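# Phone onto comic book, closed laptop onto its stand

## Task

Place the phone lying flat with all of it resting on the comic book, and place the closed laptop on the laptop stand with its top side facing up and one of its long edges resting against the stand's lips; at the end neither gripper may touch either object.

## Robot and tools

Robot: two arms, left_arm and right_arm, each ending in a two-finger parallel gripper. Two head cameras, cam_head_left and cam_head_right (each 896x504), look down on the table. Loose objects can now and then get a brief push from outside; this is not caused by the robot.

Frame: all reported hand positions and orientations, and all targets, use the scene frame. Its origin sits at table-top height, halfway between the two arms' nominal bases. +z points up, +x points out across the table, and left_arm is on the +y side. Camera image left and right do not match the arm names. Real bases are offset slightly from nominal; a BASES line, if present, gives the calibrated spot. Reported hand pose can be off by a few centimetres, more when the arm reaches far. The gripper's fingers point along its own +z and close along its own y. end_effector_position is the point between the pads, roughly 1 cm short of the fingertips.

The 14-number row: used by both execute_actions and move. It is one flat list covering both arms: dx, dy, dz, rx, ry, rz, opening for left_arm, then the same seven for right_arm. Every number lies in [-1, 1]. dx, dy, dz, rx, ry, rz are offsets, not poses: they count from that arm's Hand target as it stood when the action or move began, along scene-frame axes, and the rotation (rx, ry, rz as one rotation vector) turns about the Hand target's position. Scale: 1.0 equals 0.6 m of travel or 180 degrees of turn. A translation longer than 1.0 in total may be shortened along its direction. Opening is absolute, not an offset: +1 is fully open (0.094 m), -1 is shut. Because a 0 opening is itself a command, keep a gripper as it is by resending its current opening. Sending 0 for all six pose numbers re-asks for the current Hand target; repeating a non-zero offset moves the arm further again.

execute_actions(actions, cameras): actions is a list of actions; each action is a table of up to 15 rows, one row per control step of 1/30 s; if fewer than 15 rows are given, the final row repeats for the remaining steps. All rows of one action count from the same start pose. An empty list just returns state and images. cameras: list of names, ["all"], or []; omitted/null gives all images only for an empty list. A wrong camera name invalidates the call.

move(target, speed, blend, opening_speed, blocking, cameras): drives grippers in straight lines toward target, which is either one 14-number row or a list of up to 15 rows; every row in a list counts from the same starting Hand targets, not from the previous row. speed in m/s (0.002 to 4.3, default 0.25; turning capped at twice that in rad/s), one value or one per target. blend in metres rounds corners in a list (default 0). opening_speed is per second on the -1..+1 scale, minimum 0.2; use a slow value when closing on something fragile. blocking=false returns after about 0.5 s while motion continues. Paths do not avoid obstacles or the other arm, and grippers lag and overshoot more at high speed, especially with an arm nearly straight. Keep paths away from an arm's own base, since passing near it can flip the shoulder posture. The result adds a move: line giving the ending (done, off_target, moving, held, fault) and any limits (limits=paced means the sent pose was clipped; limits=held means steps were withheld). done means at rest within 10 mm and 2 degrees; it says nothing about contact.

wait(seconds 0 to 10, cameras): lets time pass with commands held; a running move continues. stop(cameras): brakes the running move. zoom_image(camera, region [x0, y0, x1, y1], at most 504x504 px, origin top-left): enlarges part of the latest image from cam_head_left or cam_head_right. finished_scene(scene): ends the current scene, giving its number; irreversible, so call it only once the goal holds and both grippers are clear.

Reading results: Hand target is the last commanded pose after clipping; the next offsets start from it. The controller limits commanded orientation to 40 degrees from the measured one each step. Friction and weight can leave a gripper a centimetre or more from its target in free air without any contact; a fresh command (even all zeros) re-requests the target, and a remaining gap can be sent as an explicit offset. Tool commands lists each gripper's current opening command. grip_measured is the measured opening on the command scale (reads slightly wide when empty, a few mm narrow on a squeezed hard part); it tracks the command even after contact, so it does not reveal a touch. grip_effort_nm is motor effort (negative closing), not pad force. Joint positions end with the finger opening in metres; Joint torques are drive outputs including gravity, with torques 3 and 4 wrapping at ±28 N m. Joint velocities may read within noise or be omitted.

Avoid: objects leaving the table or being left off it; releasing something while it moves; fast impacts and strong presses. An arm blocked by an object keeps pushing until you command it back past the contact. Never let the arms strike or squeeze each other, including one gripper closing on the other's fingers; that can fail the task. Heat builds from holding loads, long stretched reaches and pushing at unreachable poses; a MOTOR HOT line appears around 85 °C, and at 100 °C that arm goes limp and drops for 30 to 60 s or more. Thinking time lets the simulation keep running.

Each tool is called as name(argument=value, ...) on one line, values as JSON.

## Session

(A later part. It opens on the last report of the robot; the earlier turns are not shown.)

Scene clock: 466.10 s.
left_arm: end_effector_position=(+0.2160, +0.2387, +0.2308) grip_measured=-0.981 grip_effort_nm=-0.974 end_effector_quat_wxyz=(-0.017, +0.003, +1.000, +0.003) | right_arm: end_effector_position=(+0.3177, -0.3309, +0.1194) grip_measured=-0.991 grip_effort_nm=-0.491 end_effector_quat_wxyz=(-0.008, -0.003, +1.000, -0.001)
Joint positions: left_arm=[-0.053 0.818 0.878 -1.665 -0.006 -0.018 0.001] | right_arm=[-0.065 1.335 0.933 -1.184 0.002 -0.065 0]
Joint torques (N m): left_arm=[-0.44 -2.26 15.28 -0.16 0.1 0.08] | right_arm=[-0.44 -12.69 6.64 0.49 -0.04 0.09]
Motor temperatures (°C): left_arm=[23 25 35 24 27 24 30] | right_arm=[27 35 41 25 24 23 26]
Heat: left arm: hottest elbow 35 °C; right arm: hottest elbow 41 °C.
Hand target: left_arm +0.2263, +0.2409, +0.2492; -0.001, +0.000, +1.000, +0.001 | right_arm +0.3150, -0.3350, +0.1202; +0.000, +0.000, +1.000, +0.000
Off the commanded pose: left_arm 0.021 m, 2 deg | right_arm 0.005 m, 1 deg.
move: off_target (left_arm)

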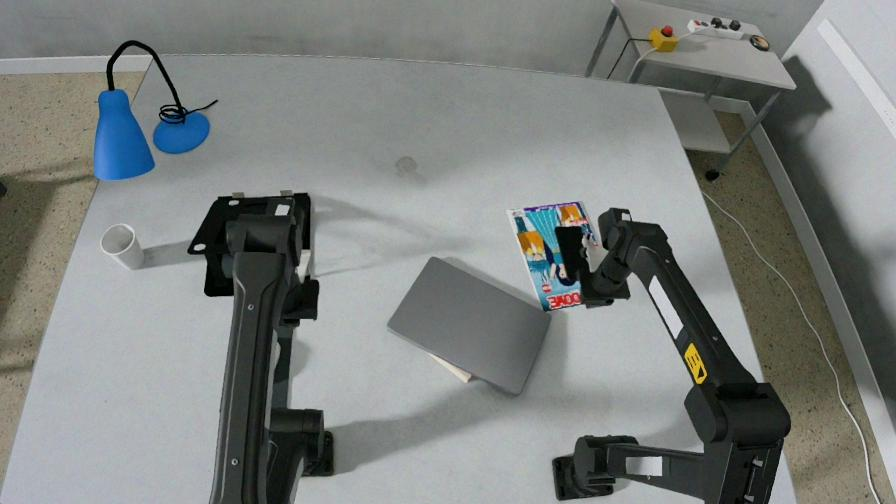

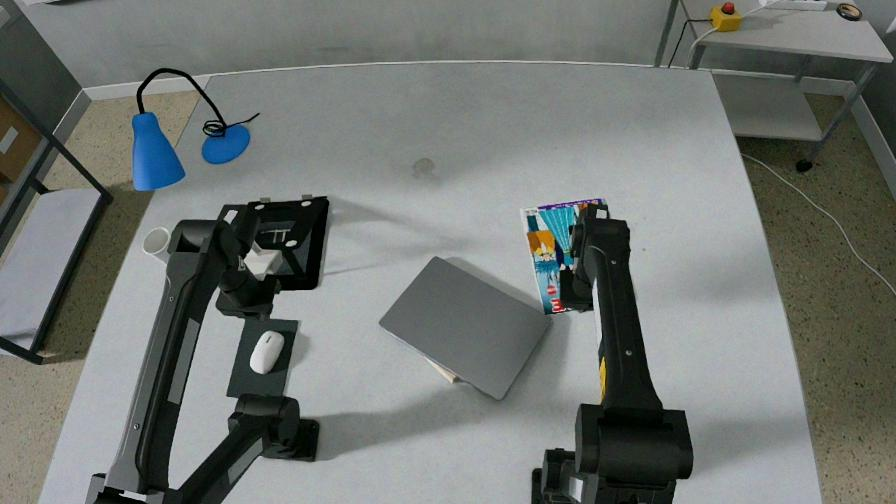

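zoom_image(camera="cam_head_left", region=[380, 310, 560, 410])

zoom_image(camera="cam_head_right", region=[370, 310, 550, 410])

Scaled by 2.800.

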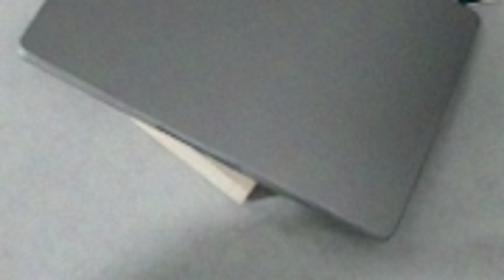

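Scaled by 2.800.

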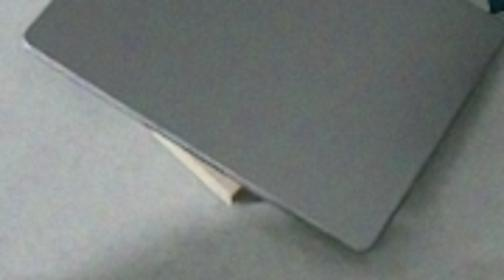

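move(target=[[0,0,0,0,0,0,-1,0.1,0.1,0.15,0,0,0,-1],[0,0,0,0,0,0,-1,0.3,0.342,-0.03,0,0,0,-1]], blend=[0.03,0], cameras=["all"])

zoom_image(camera="cam_head_left", region=[370, 210, 610, 410])

zoom_image(camera="cam_head_right", region=[370, 210, 610, 410])

Scene clock: 490.73 s.
left_arm: end_effector_position=(+0.2159, +0.2387, +0.2308) grip_measured=-0.981 grip_effort_nm=-0.969 end_effector_quat_wxyz=(-0.017, +0.003, +1.000, +0.003) | right_arm: end_effector_position=(+0.4749, -0.1391, +0.0937) grip_measured=-0.991 grip_effort_nm=-0.491 end_effector_quat_wxyz=(-0.017, -0.001, +1.000, -0.004)
Joint positions: left_arm=[-0.053 0.818 0.878 -1.665 -0.006 -0.018 0.001] | right_arm=[0.321 1.831 1.457 -1.232 -0.003 0.324 0]
Joint torques (N m): left_arm=[-0.38 -2.08 15.17 -0.12 0.08 0.08] | right_arm=[0.79 -18.78 11.82 0.1 0.13 0.24]
Heat: left arm: hottest elbow 36 °C; right arm: hottest elbow 38 °C.
Hand target: left_arm +0.2262, +0.2409, +0.2492; -0.001, +0.000, +1.000, +0.001 | right_arm +0.4950, -0.1298, +0.1020; +0.000, +0.000, +1.000, +0.000
Off the commanded pose: left_arm 0.021 m, 2 deg | right_arm 0.024 m, 2 deg.
move: off_target (left_arm, right_arm)

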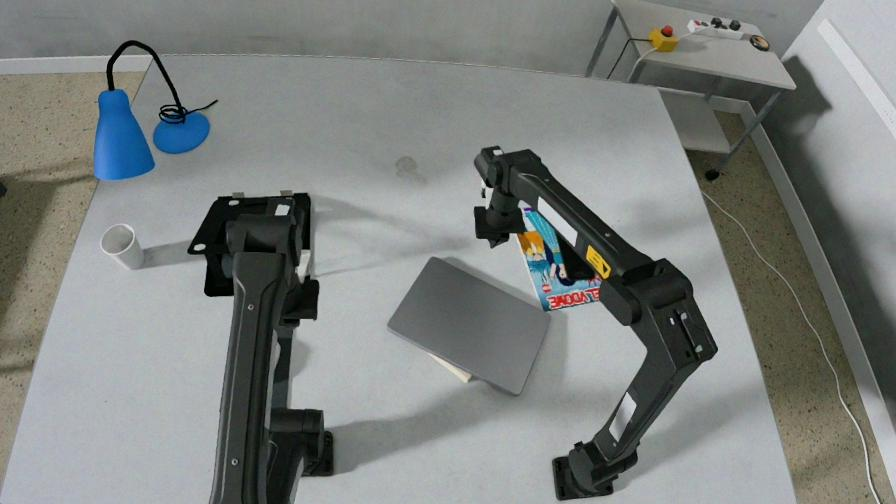

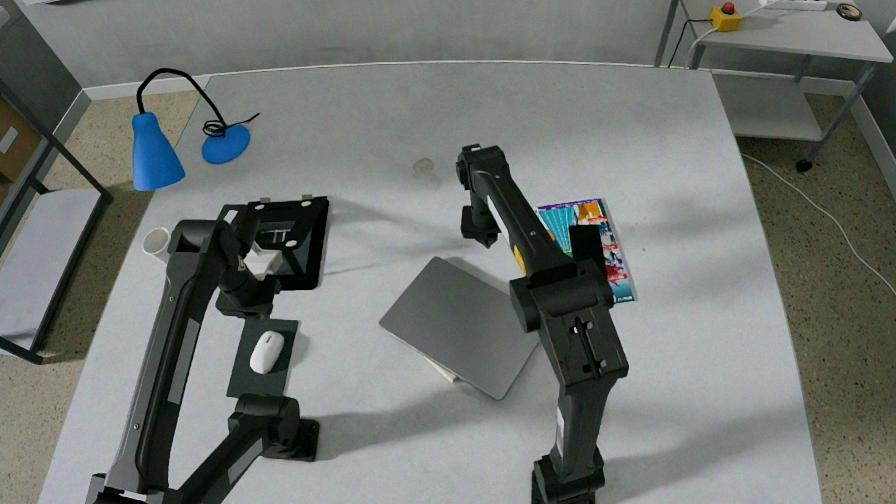

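Scaled by 2.100.

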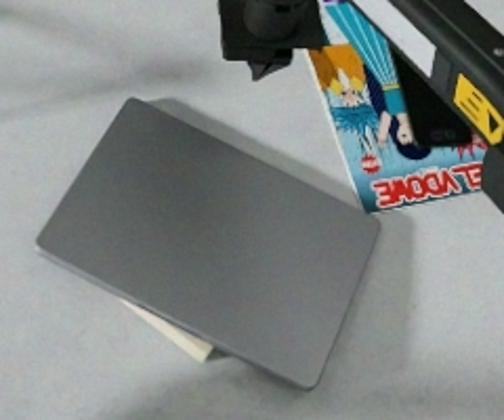

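Scaled by 2.100.

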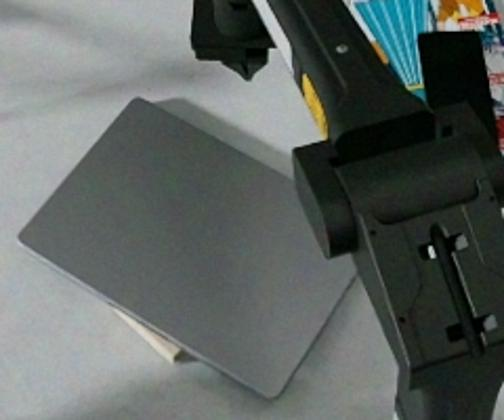

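move(target=[[0,0,0,0,0,0,-1,0,0.05,0,0,0,0,-1],[0,0,0,0,0,0,-1,0,0.05,-0.112,0,0,0,-1],[0,0,0,0,0,0,-1,-0.18,0.12,-0.112,0,0,0,-1]], speed=0.08, cameras=["all"])

zoom_image(camera="cam_head_left", region=[350, 240, 590, 440])

zoom_image(camera="cam_head_right", region=[350, 240, 590, 440])

Scene clock: 498.33 s.
left_arm: end_effector_position=(+0.2159, +0.2387, +0.2308) grip_measured=-0.981 grip_effort_nm=-0.974 end_effector_quat_wxyz=(-0.017, +0.003, +1.000, +0.003) | right_arm: end_effector_position=(+0.3939, -0.0611, +0.0351) grip_measured=-0.991 grip_effort_nm=-0.486 end_effector_quat_wxyz=(-0.002, +0.002, +1.000, -0.002)
Joint positions: left_arm=[-0.053 0.818 0.878 -1.665 -0.006 -0.018 0.001] | right_arm=[0.527 1.787 1.22 -1.01 0.001 0.537 0]
Joint torques (N m): left_arm=[-0.38 -2.49 15.43 0.03 0.06 0.1] | right_arm=[1.32 -19.49 5.71 0.47 0.01 0.23]
Heat: left arm: hottest elbow 36 °C; right arm: hottest elbow 39 °C.
Hand target: left_arm +0.2262, +0.2409, +0.2492; -0.001, +0.000, +1.000, +0.001 | right_arm +0.3870, -0.0577, +0.0351; +0.000, +0.000, +1.000, +0.000
Off the commanded pose: left_arm 0.021 m, 2 deg | right_arm 0.008 m, 0 deg.
move: off_target (left_arm)

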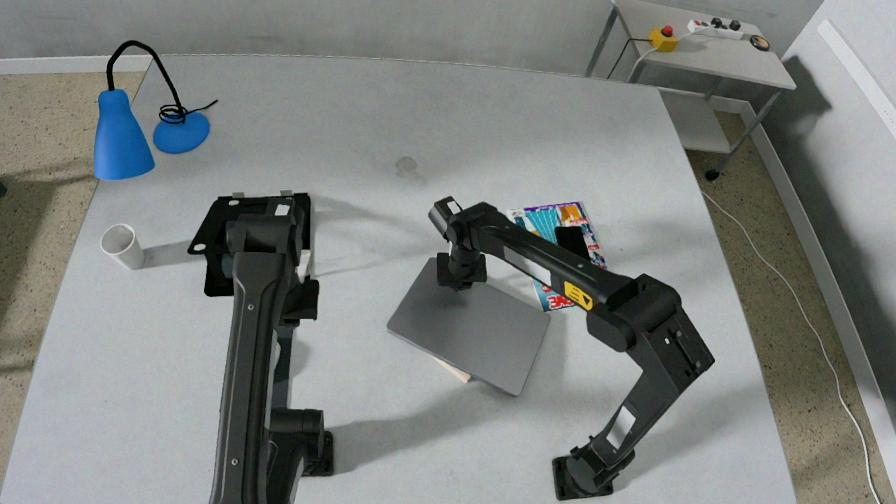

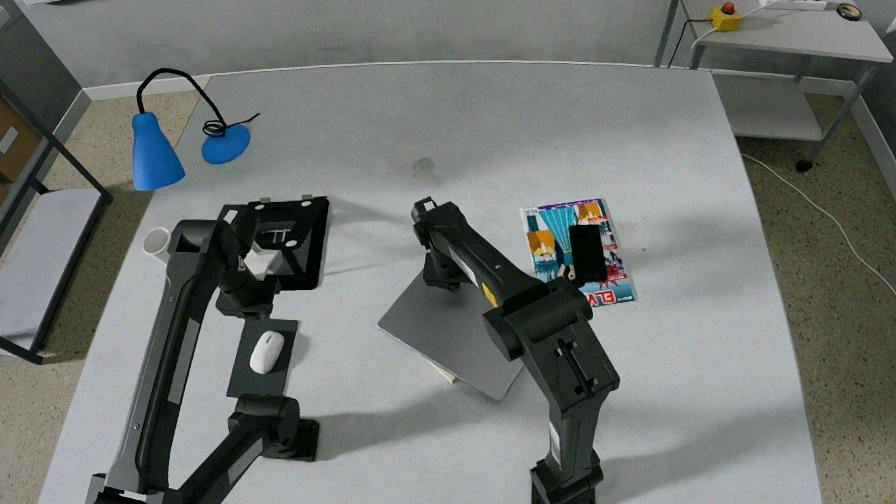

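Scaled by 2.100.

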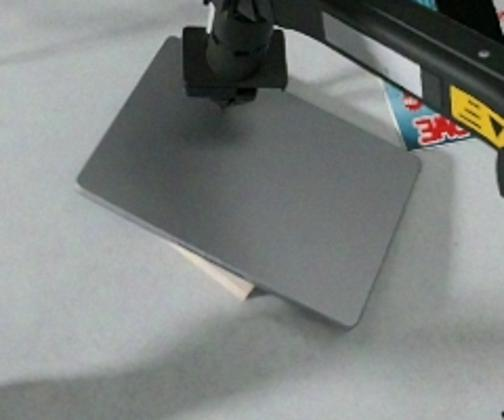

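Scaled by 2.100.

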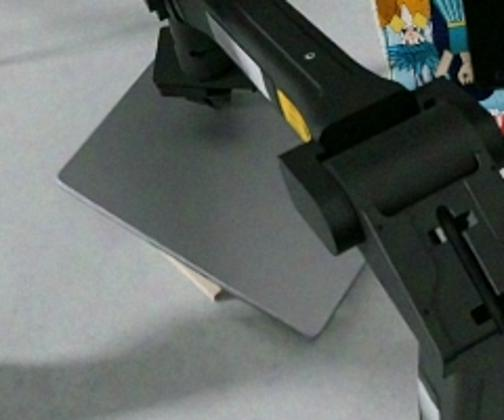

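move(target=[[0,0,0,0,0,0,-1,0,0,0.06,0,0,0,-1],[0,0,0,0,0,0,-1,0.16,-0.06,0.05,0,0,0,-1],[0,0,0,0,0,0,-1,0.16,-0.06,-0.03,0,0,0,-1]], speed=0.12, cameras=["all"])

zoom_image(camera="cam_head_left", region=[350, 220, 590, 420])

zoom_image(camera="cam_head_right", region=[350, 220, 590, 420])

Scene clock: 505.00 s.
left_arm: end_effector_position=(+0.2159, +0.2387, +0.2308) grip_measured=-0.981 grip_effort_nm=-0.974 end_effector_quat_wxyz=(-0.017, +0.003, +1.000, +0.003) | right_arm: end_effector_position=(+0.4723, -0.0937, +0.0228) grip_measured=-0.991 grip_effort_nm=-0.486 end_effector_quat_wxyz=(-0.004, +0.000, +1.000, -0.002)
Joint positions: left_arm=[-0.053 0.818 0.878 -1.665 -0.006 -0.018 0.001] | right_arm=[0.402 1.928 1.399 -1.05 0.001 0.407 0]
Joint torques (N m): left_arm=[-0.03 -2.67 15.17 -0.02 0.09 0.04] | right_arm=[-0.21 -18.96 8.81 0.49 0.02 0.08]
Heat: left arm: hottest elbow 36 °C; right arm: hottest elbow 38 °C.
Hand target: left_arm +0.2262, +0.2409, +0.2492; -0.001, +0.000, +1.000, +0.001 | right_arm +0.4830, -0.0938, +0.0169; +0.000, +0.000, +1.000, +0.000
Off the commanded pose: left_arm 0.021 m, 2 deg | right_arm 0.012 m, 0 deg.
move: off_target (left_arm, right_arm)

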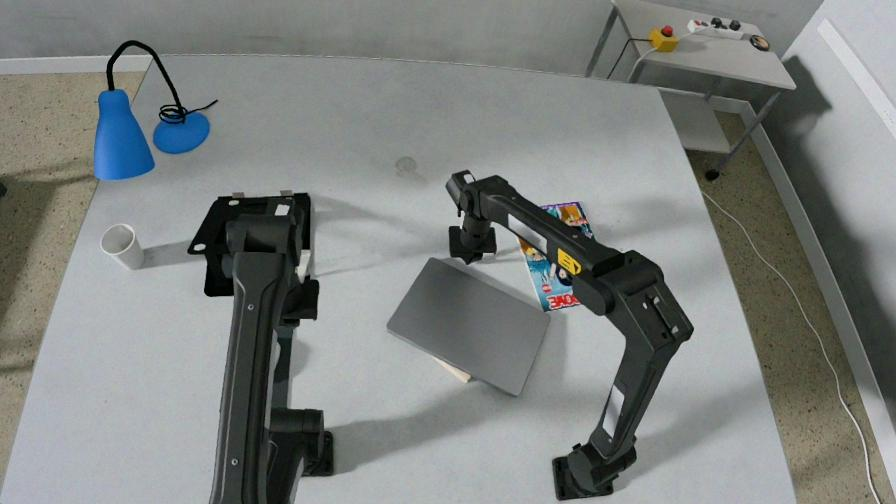

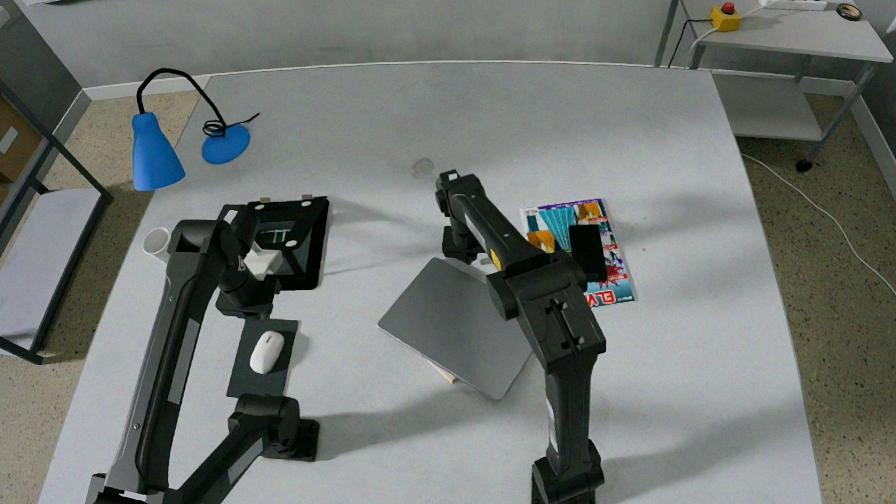

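Scaled by 2.100.

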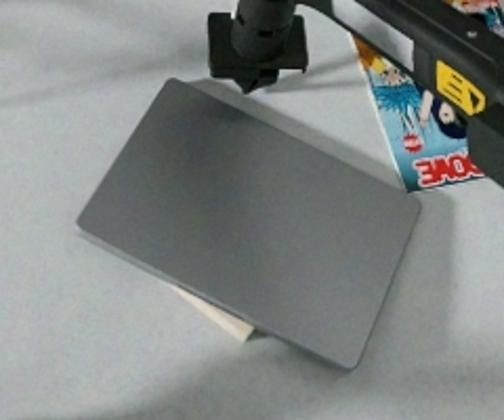

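Scaled by 2.100.

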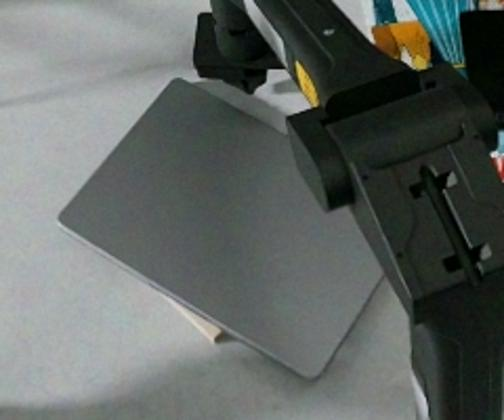

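move(target=[0,0,0,0,0,0,-1,-0.17,0.05,0.003,0,0,0,-1], speed=0.08, cameras=["all"])

zoom_image(camera="cam_head_left", region=[350, 220, 590, 420])

zoom_image(camera="cam_head_right", region=[350, 220, 590, 420])

Scene clock: 510.53 s.
left_arm: end_effector_position=(+0.2159, +0.2387, +0.2308) grip_measured=-0.981 grip_effort_nm=-0.974 end_effector_quat_wxyz=(-0.017, +0.003, +1.000, +0.003) | right_arm: end_effector_position=(+0.3991, -0.0674, +0.0250) grip_measured=-0.991 grip_effort_nm=-0.491 end_effector_quat_wxyz=(+0.014, +0.007, +1.000, +0.002)
Joint positions: left_arm=[-0.053 0.818 0.878 -1.665 -0.006 -0.018 0.001] | right_arm=[0.514 1.787 1.19 -0.947 0.01 0.533 0]
Joint torques (N m): left_arm=[-0.09 -3.31 15.32 0.06 0.09 0.1] | right_arm=[1.96 -18.9 4.77 0.03 -0.3 0.22]
Heat: left arm: hottest elbow 36 °C; right arm: hottest elbow 38 °C.
Hand target: left_arm +0.2262, +0.2409, +0.2492; -0.001, +0.000, +1.000, +0.001 | right_arm +0.3811, -0.0637, +0.0188; +0.000, +0.000, +1.000, +0.000
Off the commanded pose: left_arm 0.021 m, 2 deg | right_arm 0.020 m, 2 deg.
move: off_target (left_arm, right_arm)

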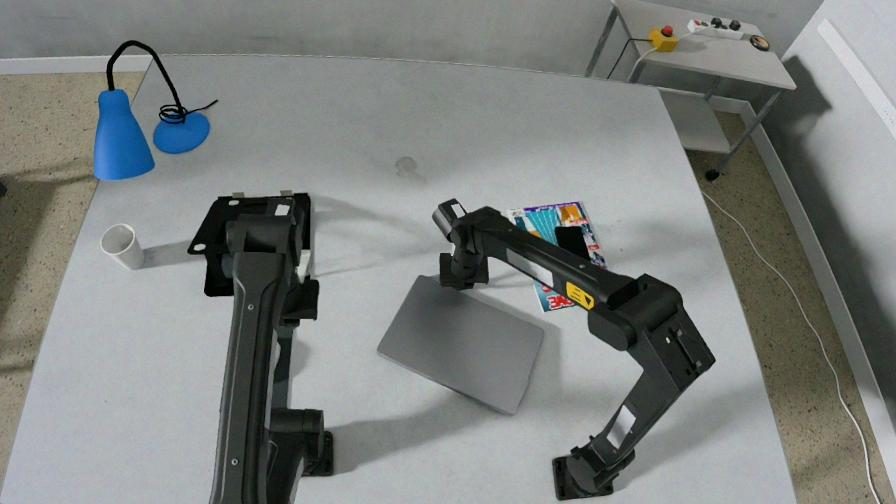

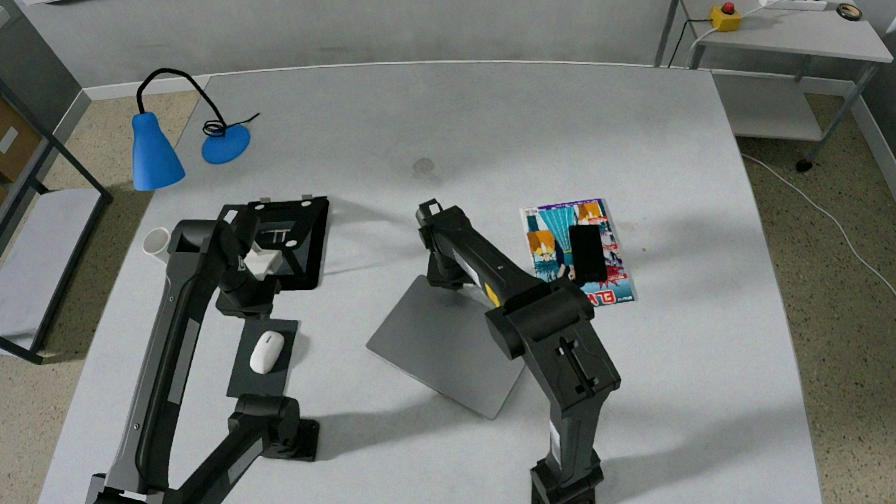

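Scaled by 2.100.

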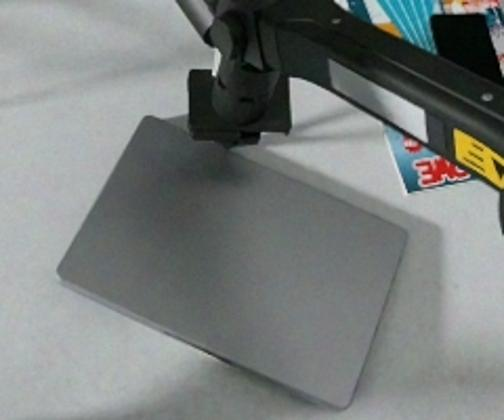

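Scaled by 2.100.

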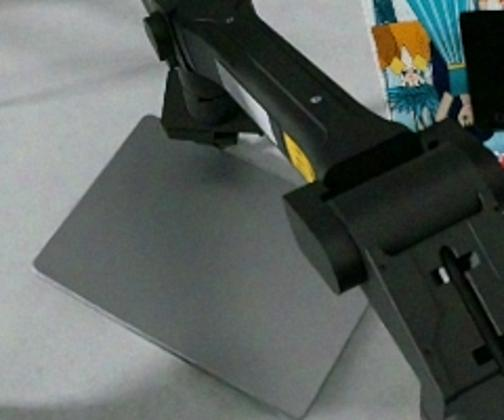

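move(target=[0,0,0,0,0,0,-1,-0.1,0.04,0.001,0,0,0,-1], speed=0.08, cameras=["all"])

zoom_image(camera="cam_head_left", region=[350, 240, 590, 440])

zoom_image(camera="cam_head_right", region=[350, 240, 590, 440])

Scene clock: 515.93 s.
left_arm: end_effector_position=(+0.2159, +0.2387, +0.2308) grip_measured=-0.981 grip_effort_nm=-0.969 end_effector_quat_wxyz=(-0.017, +0.003, +1.000, +0.003) | right_arm: end_effector_position=(+0.3395, -0.0413, +0.0328) grip_measured=-0.991 grip_effort_nm=-0.491 end_effector_quat_wxyz=(+0.016, +0.007, +1.000, +0.006)
Joint positions: left_arm=[-0.053 0.818 0.878 -1.665 -0.006 -0.018 0.001] | right_arm=[0.628 1.692 1.079 -0.925 0.009 0.648 0]
Joint torques (N m): left_arm=[-0.03 -2.37 15.19 -0.12 0.09 0.08] | right_arm=[2.08 -15.91 4.59 0.35 -0.24 0.24]
Heat: left arm: hottest elbow 37 °C; right arm: hottest shoulder 37 °C.
Hand target: left_arm +0.2262, +0.2409, +0.2492; -0.001, +0.000, +1.000, +0.001 | right_arm +0.3210, -0.0397, +0.0193; +0.000, +0.000, +1.000, +0.000
Off the commanded pose: left_arm 0.021 m, 2 deg | right_arm 0.023 m, 2 deg.
move: off_target (left_arm, right_arm)

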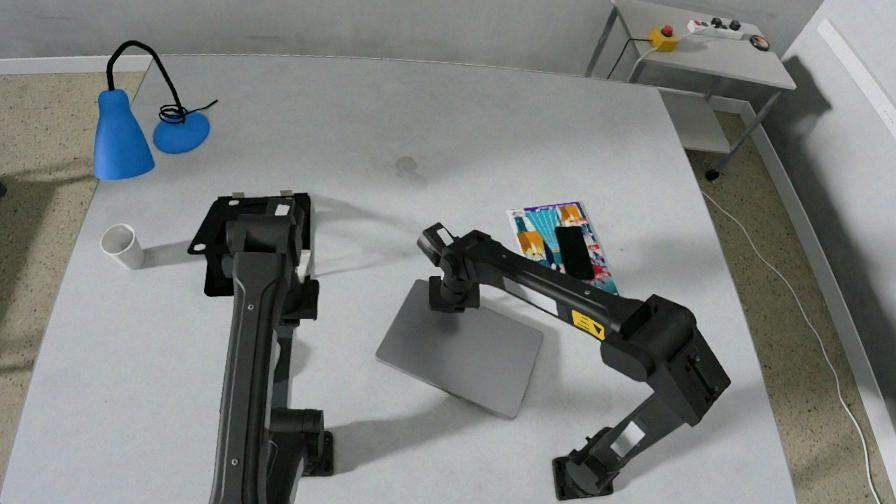

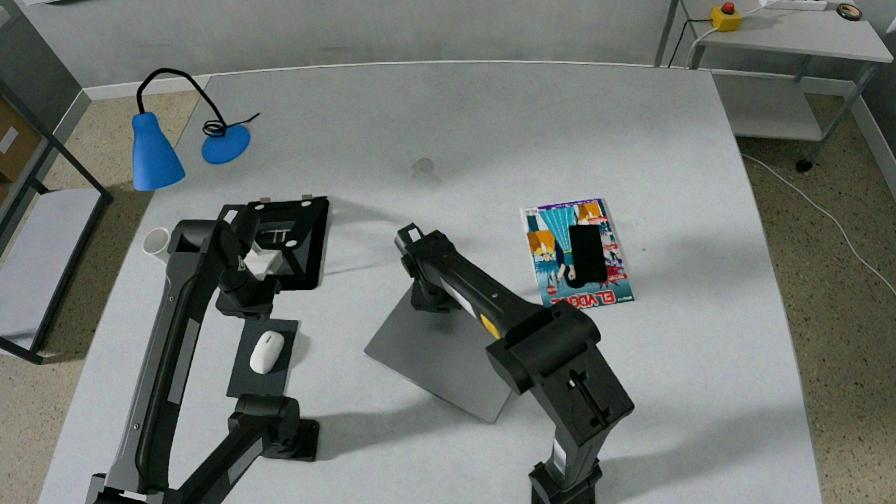

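Scaled by 2.100.

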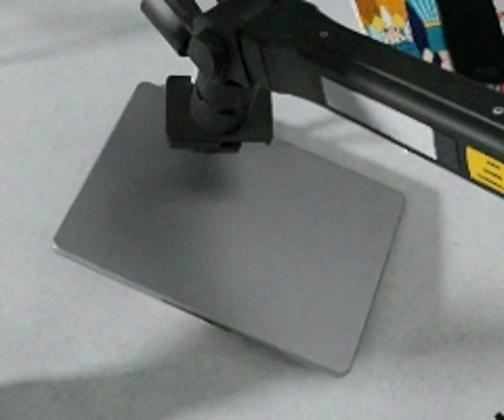

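Scaled by 2.100.

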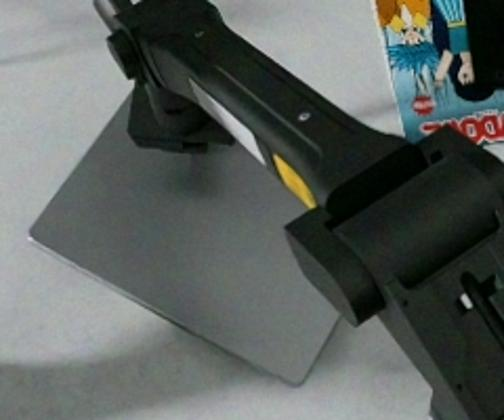

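move(target=[[0,0,0,0,0,0,-1,0.03,0,0.08,0,0,0,-1],[0,0,0,0,0,0,-1,0.2,-0.13,0.06,0,0,0,-1],[0,0,0,0,0,0,-1,0.2,-0.13,-0.027,0,0,0,-1]], speed=0.12, cameras=["all"])

zoom_image(camera="cam_head_left", region=[350, 240, 590, 440])

zoom_image(camera="cam_head_right", region=[350, 240, 590, 440])

Scene clock: 523.80 s.
left_arm: end_effector_position=(+0.2159, +0.2387, +0.2308) grip_measured=-0.981 grip_effort_nm=-0.974 end_effector_quat_wxyz=(-0.017, +0.003, +1.000, +0.003) | right_arm: end_effector_position=(+0.4342, -0.1174, +0.0130) grip_measured=-0.991 grip_effort_nm=-0.496 end_effector_quat_wxyz=(+0.002, +0.001, +1.000, +0.000)
Joint positions: left_arm=[-0.053 0.818 0.878 -1.665 -0.006 -0.018 0.001] | right_arm=[0.389 1.838 1.227 -0.956 0.002 0.396 0]
Joint torques (N m): left_arm=[-0.21 -3.25 15.25 -0.09 0.12 0.11] | right_arm=[0.03 -16.62 7.79 0.49 -0.01 0.09]
Heat: left arm: hottest elbow 37 °C; right arm: hottest elbow 37 °C.
Hand target: left_arm +0.2262, +0.2409, +0.2492; -0.001, +0.000, +1.000, +0.001 | right_arm +0.4409, -0.1178, +0.0031; +0.000, +0.000, +1.000, +0.000
Off the commanded pose: left_arm 0.021 m, 2 deg | right_arm 0.012 m, 0 deg.
move: off_target (left_arm, right_arm)

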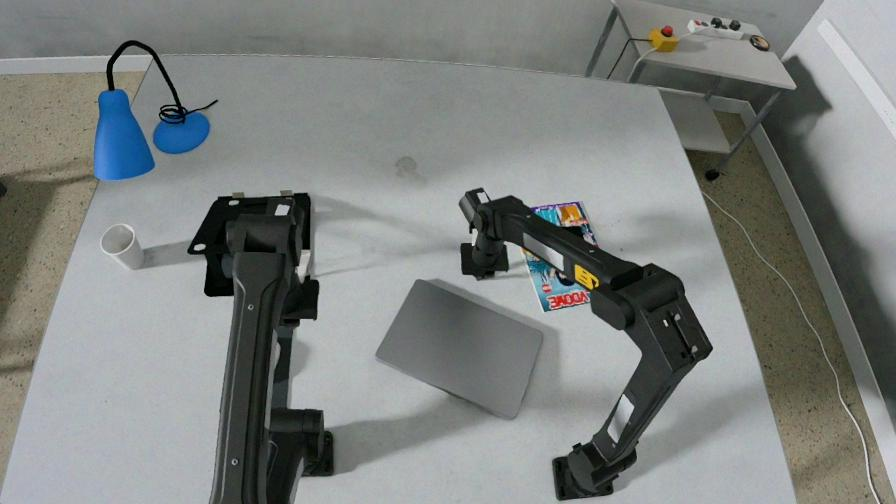

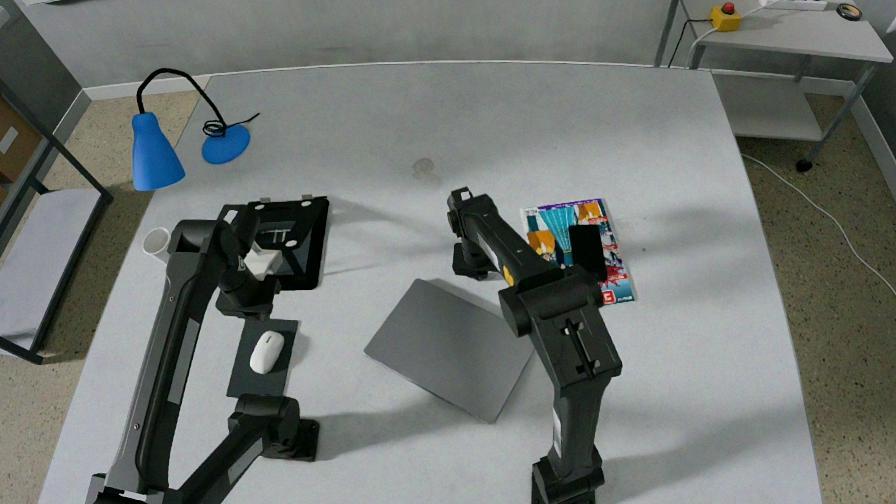

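Scaled by 2.100.

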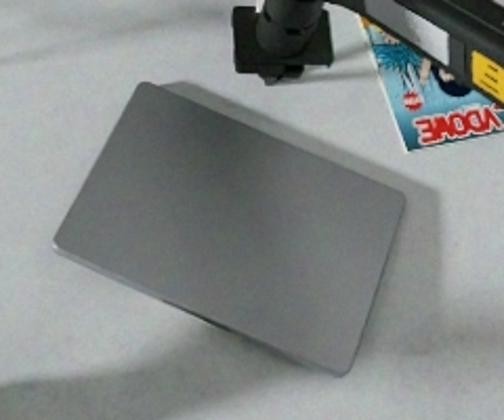

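Scaled by 2.100.

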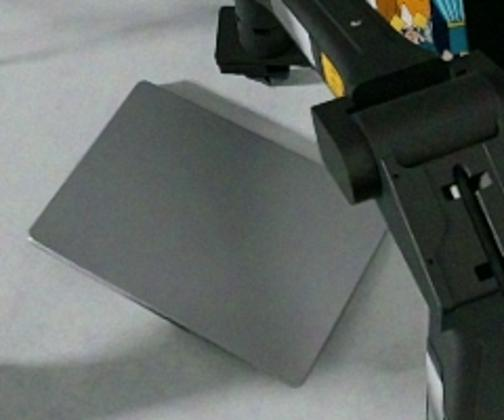

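move(target=[0,0,0,0,0,0,-1,-0.2,0.075,0.006,0,0,0,-1], speed=0.08, cameras=["all"])

zoom_image(camera="cam_head_left", region=[350, 260, 590, 460])

zoom_image(camera="cam_head_right", region=[350, 260, 590, 460])

Scene clock: 529.27 s.
left_arm: end_effector_position=(+0.2159, +0.2387, +0.2308) grip_measured=-0.981 grip_effort_nm=-0.974 end_effector_quat_wxyz=(-0.017, +0.003, +1.000, +0.003) | right_arm: end_effector_position=(+0.3380, -0.0759, +0.0114) grip_measured=-0.991 grip_effort_nm=-0.486 end_effector_quat_wxyz=(+0.011, +0.008, +1.000, +0.001)
Joint positions: left_arm=[-0.053 0.818 0.878 -1.665 -0.006 -0.018 0.001] | right_arm=[0.567 1.689 1.005 -0.867 0.01 0.587 0]
Joint torques (N m): left_arm=[-0.5 -2.73 15.16 -0.05 0.07 0.1] | right_arm=[2.08 -16.67 4.46 0.1 -0.27 0.22]
Heat: left arm: hottest elbow 37 °C; right arm: hottest shoulder 37 °C.
Hand target: left_arm +0.2262, +0.2409, +0.2492; -0.001, +0.000, +1.000, +0.001 | right_arm +0.3209, -0.0728, +0.0066; +0.000, +0.000, +1.000, +0.000
Off the commanded pose: left_arm 0.021 m, 2 deg | right_arm 0.018 m, 2 deg.
move: off_target (left_arm, right_arm)

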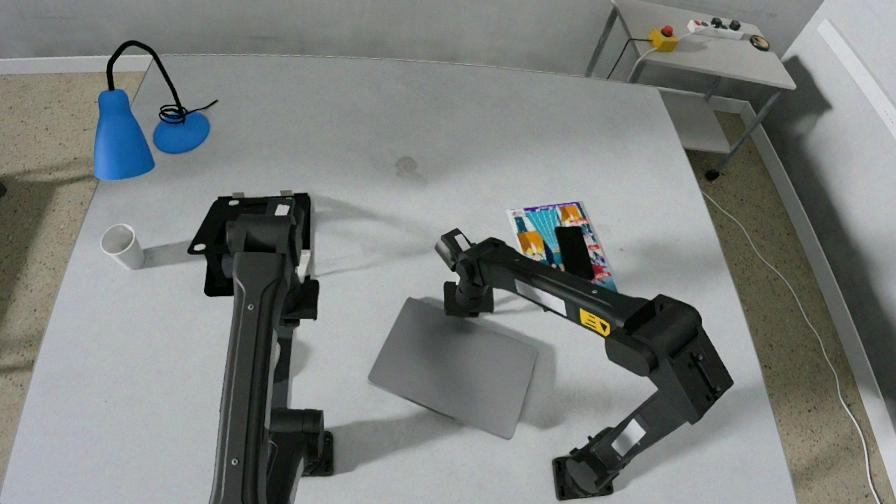

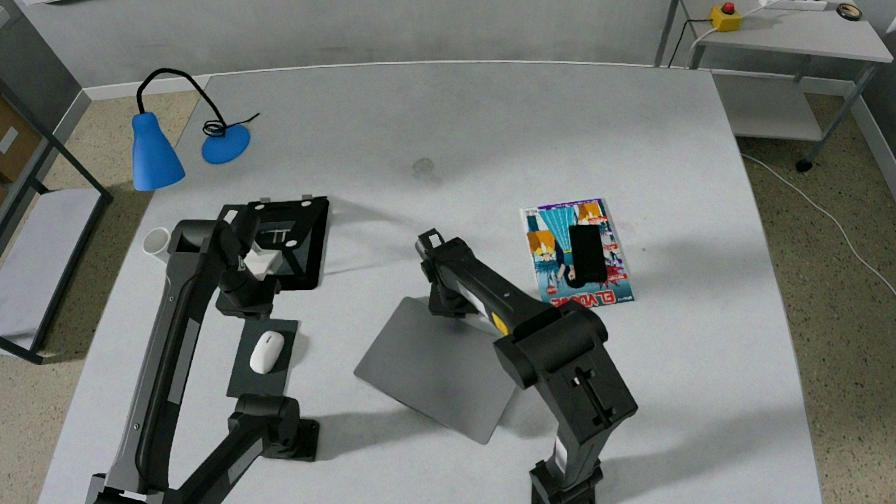

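Scaled by 2.100.

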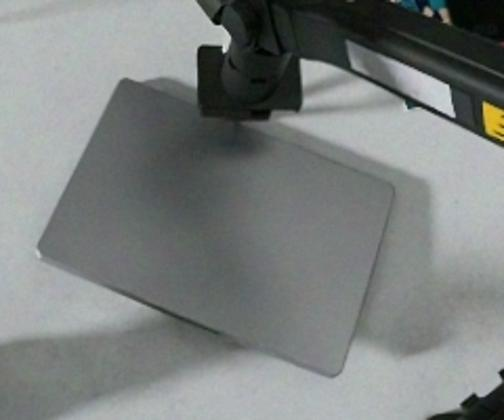

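Scaled by 2.100.

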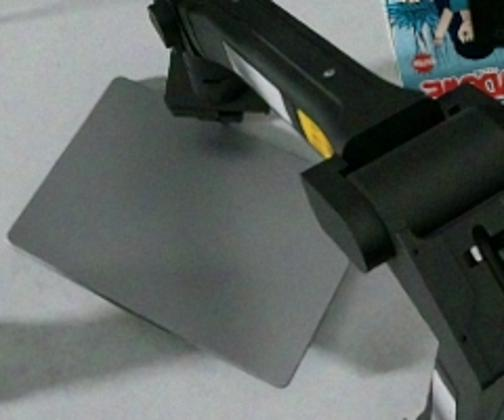

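move(target=[[0,0,0,0,0,0,-1,0.08,-0.03,0.1,0,0,0,-1],[-0.2,-0.2,-0.2,0,0,0,-1,0.1,-0.5,0.4,0,0,0,-1],[-0.2,-0.2,-0.375,0,0,0,-1,0.1,-0.5,0.4,0,0,0,-1]], blend=[0.03,0,0], speed=[0.2,0.25,0.15], cameras=["all"])

zoom_image(camera="cam_head_left", region=[310, 260, 590, 480])

zoom_image(camera="cam_head_right", region=[310, 260, 590, 480])

Scene clock: 541.70 s.
left_arm: end_effector_position=(+0.1086, +0.1206, +0.0287) grip_measured=-0.981 grip_effort_nm=-0.974 end_effector_quat_wxyz=(-0.001, -0.003, +1.000, -0.002) | right_arm: end_effector_position=(+0.3646, -0.3674, +0.2265) grip_measured=-0.991 grip_effort_nm=-0.491 end_effector_quat_wxyz=(-0.022, +0.000, +1.000, +0.002)
Joint positions: left_arm=[-1.025 0.79 0.32 -1.098 0.004 -1.002 0.001] | right_arm=[-0.15 1.412 1.299 -1.502 0.002 -0.145 0]
Joint torques (N m): left_arm=[-2.14 -0.85 8.4 0.91 -0.2 -0.02] | right_arm=[-0.09 -12.86 12.7 -0.25 -0.04 0.09]
Motor temperatures (°C): left_arm=[23 25 37 24 27 24 30] | right_arm=[27 37 36 25 24 23 26]
Heat: left arm: hottest elbow 37 °C; right arm: hottest shoulder 37 °C.
Hand target: left_arm +0.1062, +0.1211, +0.0242; -0.001, +0.000, +1.000, +0.001 | right_arm +0.3809, -0.3728, +0.2467; +0.000, +0.000, +1.000, +0.000
Off the commanded pose: left_arm 0.005 m, 1 deg | right_arm 0.026 m, 2 deg.
move: off_target (right_arm)

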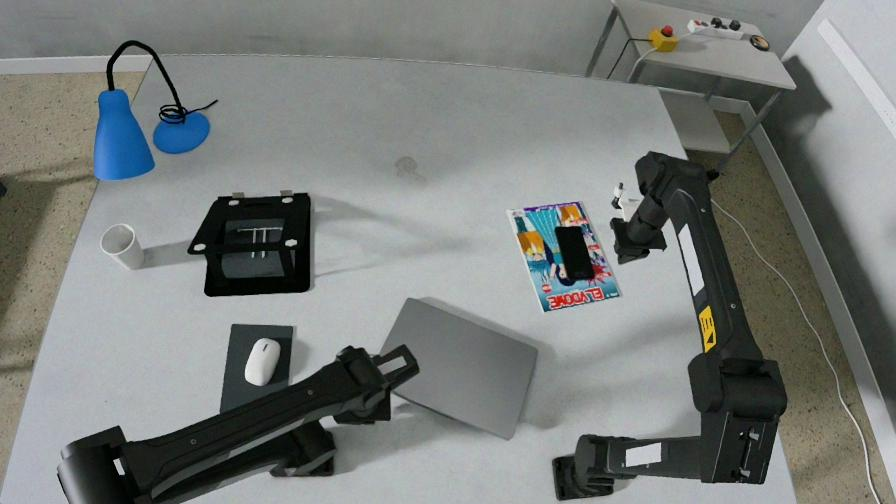

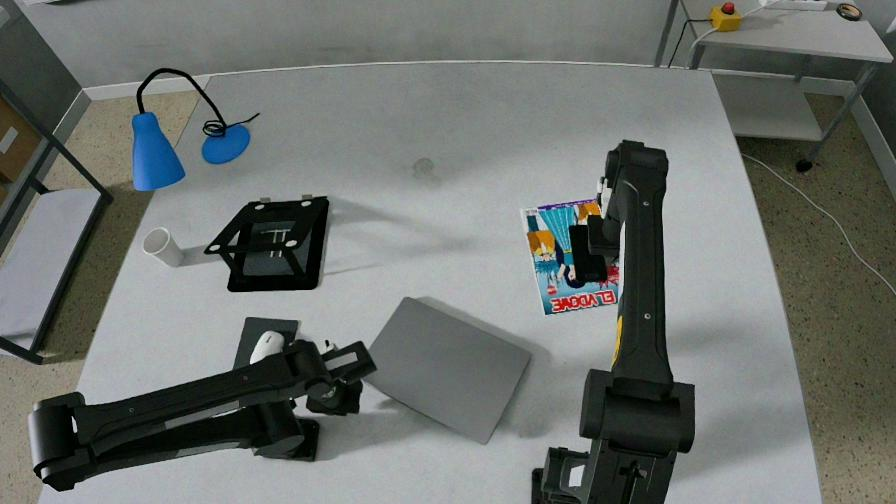

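Scaled by 1.800.

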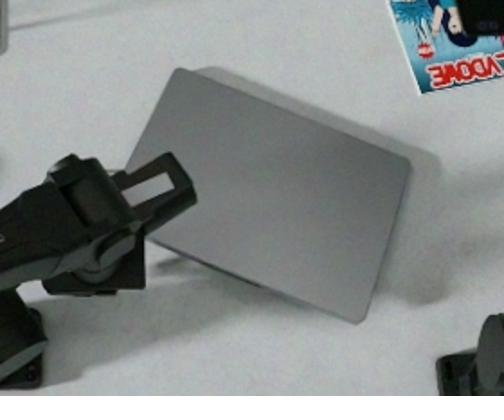

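Scaled by 1.800.

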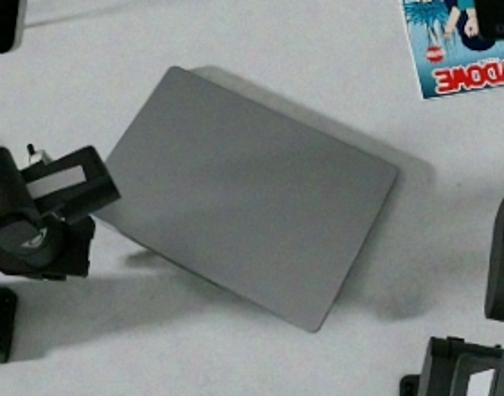

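move(target=[[-0.01,-0.06,-0.01,0,0,0,-1,0,0,0,0,0,0,-1],[0.02,-0.085,-0.02,0,0,0,-1,0,0,0,0,0,0,-1],[0.27,-0.3,-0.018,0,0,0,-1,0,0,0,0,0,0,-1]], blend=[0.0,0.01,0], speed=0.1, cameras=["all"])

zoom_image(camera="cam_head_left", region=[310, 240, 590, 460])

zoom_image(camera="cam_head_right", region=[310, 240, 590, 460])

Scene clock: 549.70 s.
left_arm: end_effector_position=(+0.2349, -0.0243, +0.0103) grip_measured=-0.981 grip_effort_nm=-0.974 end_effector_quat_wxyz=(-0.026, +0.000, +0.999, +0.033) | right_arm: end_effector_position=(+0.3646, -0.3674, +0.2265) grip_measured=-0.991 grip_effort_nm=-0.486 end_effector_quat_wxyz=(-0.022, +0.000, +1.000, +0.002)
Joint positions: left_arm=[-0.945 1.528 0.792 -0.917 0.001 -0.917 0.001] | right_arm=[-0.15 1.412 1.299 -1.502 0.002 -0.145 0]
Joint torques (N m): left_arm=[-0.44 -8.29 14.93 1.96 -0.18 0.15] | right_arm=[-0.15 -12.86 12.71 -0.27 -0.04 0.09]
Heat: left arm: hottest elbow 37 °C; right arm: hottest elbow 39 °C.
Hand target: left_arm +0.2683, -0.0591, +0.0135; -0.001, +0.000, +1.000, +0.001 | right_arm +0.3809, -0.3728, +0.2467; +0.000, +0.000, +1.000, +0.000
Off the commanded pose: left_arm 0.048 m, 5 deg | right_arm 0.026 m, 2 deg.
move: off_target (left_arm, right_arm)

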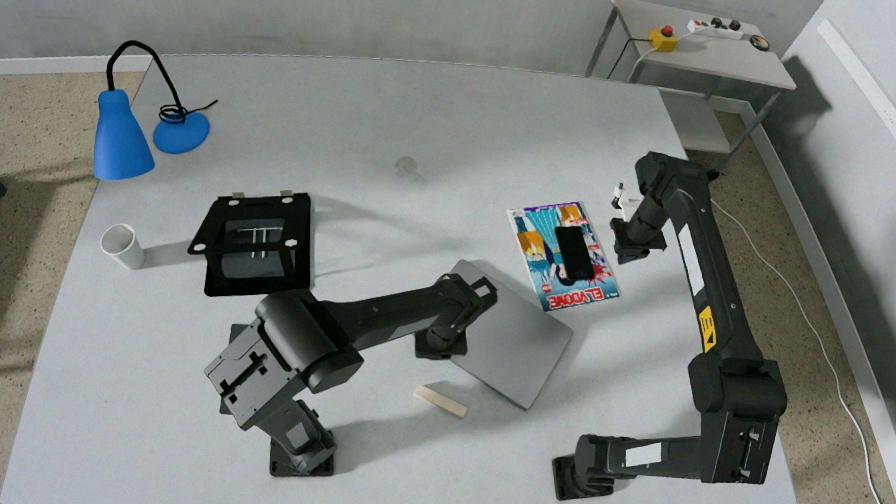

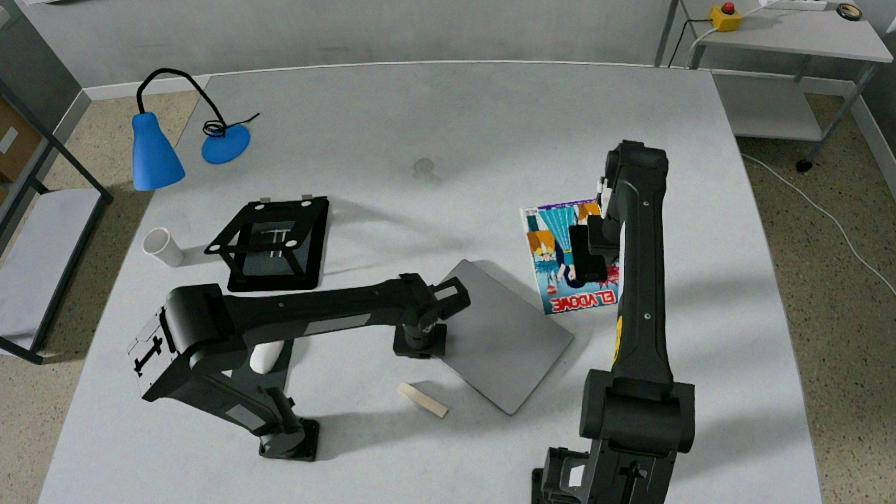

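Scaled by 1.800.

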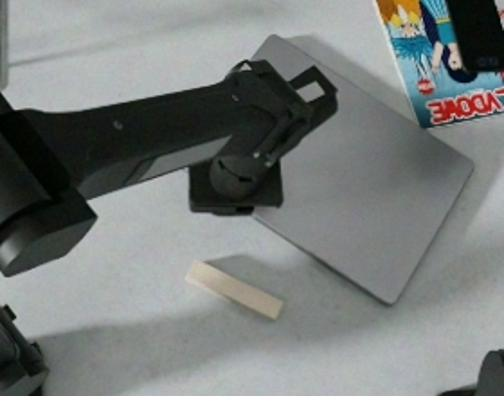

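Scaled by 1.800.

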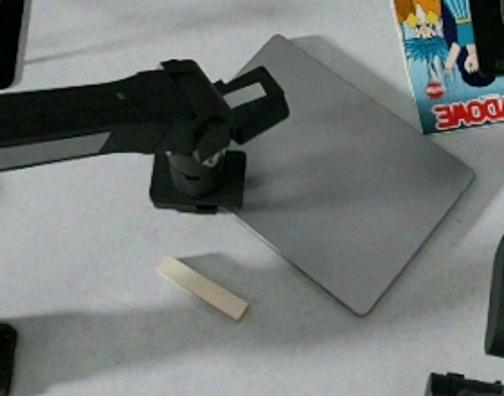

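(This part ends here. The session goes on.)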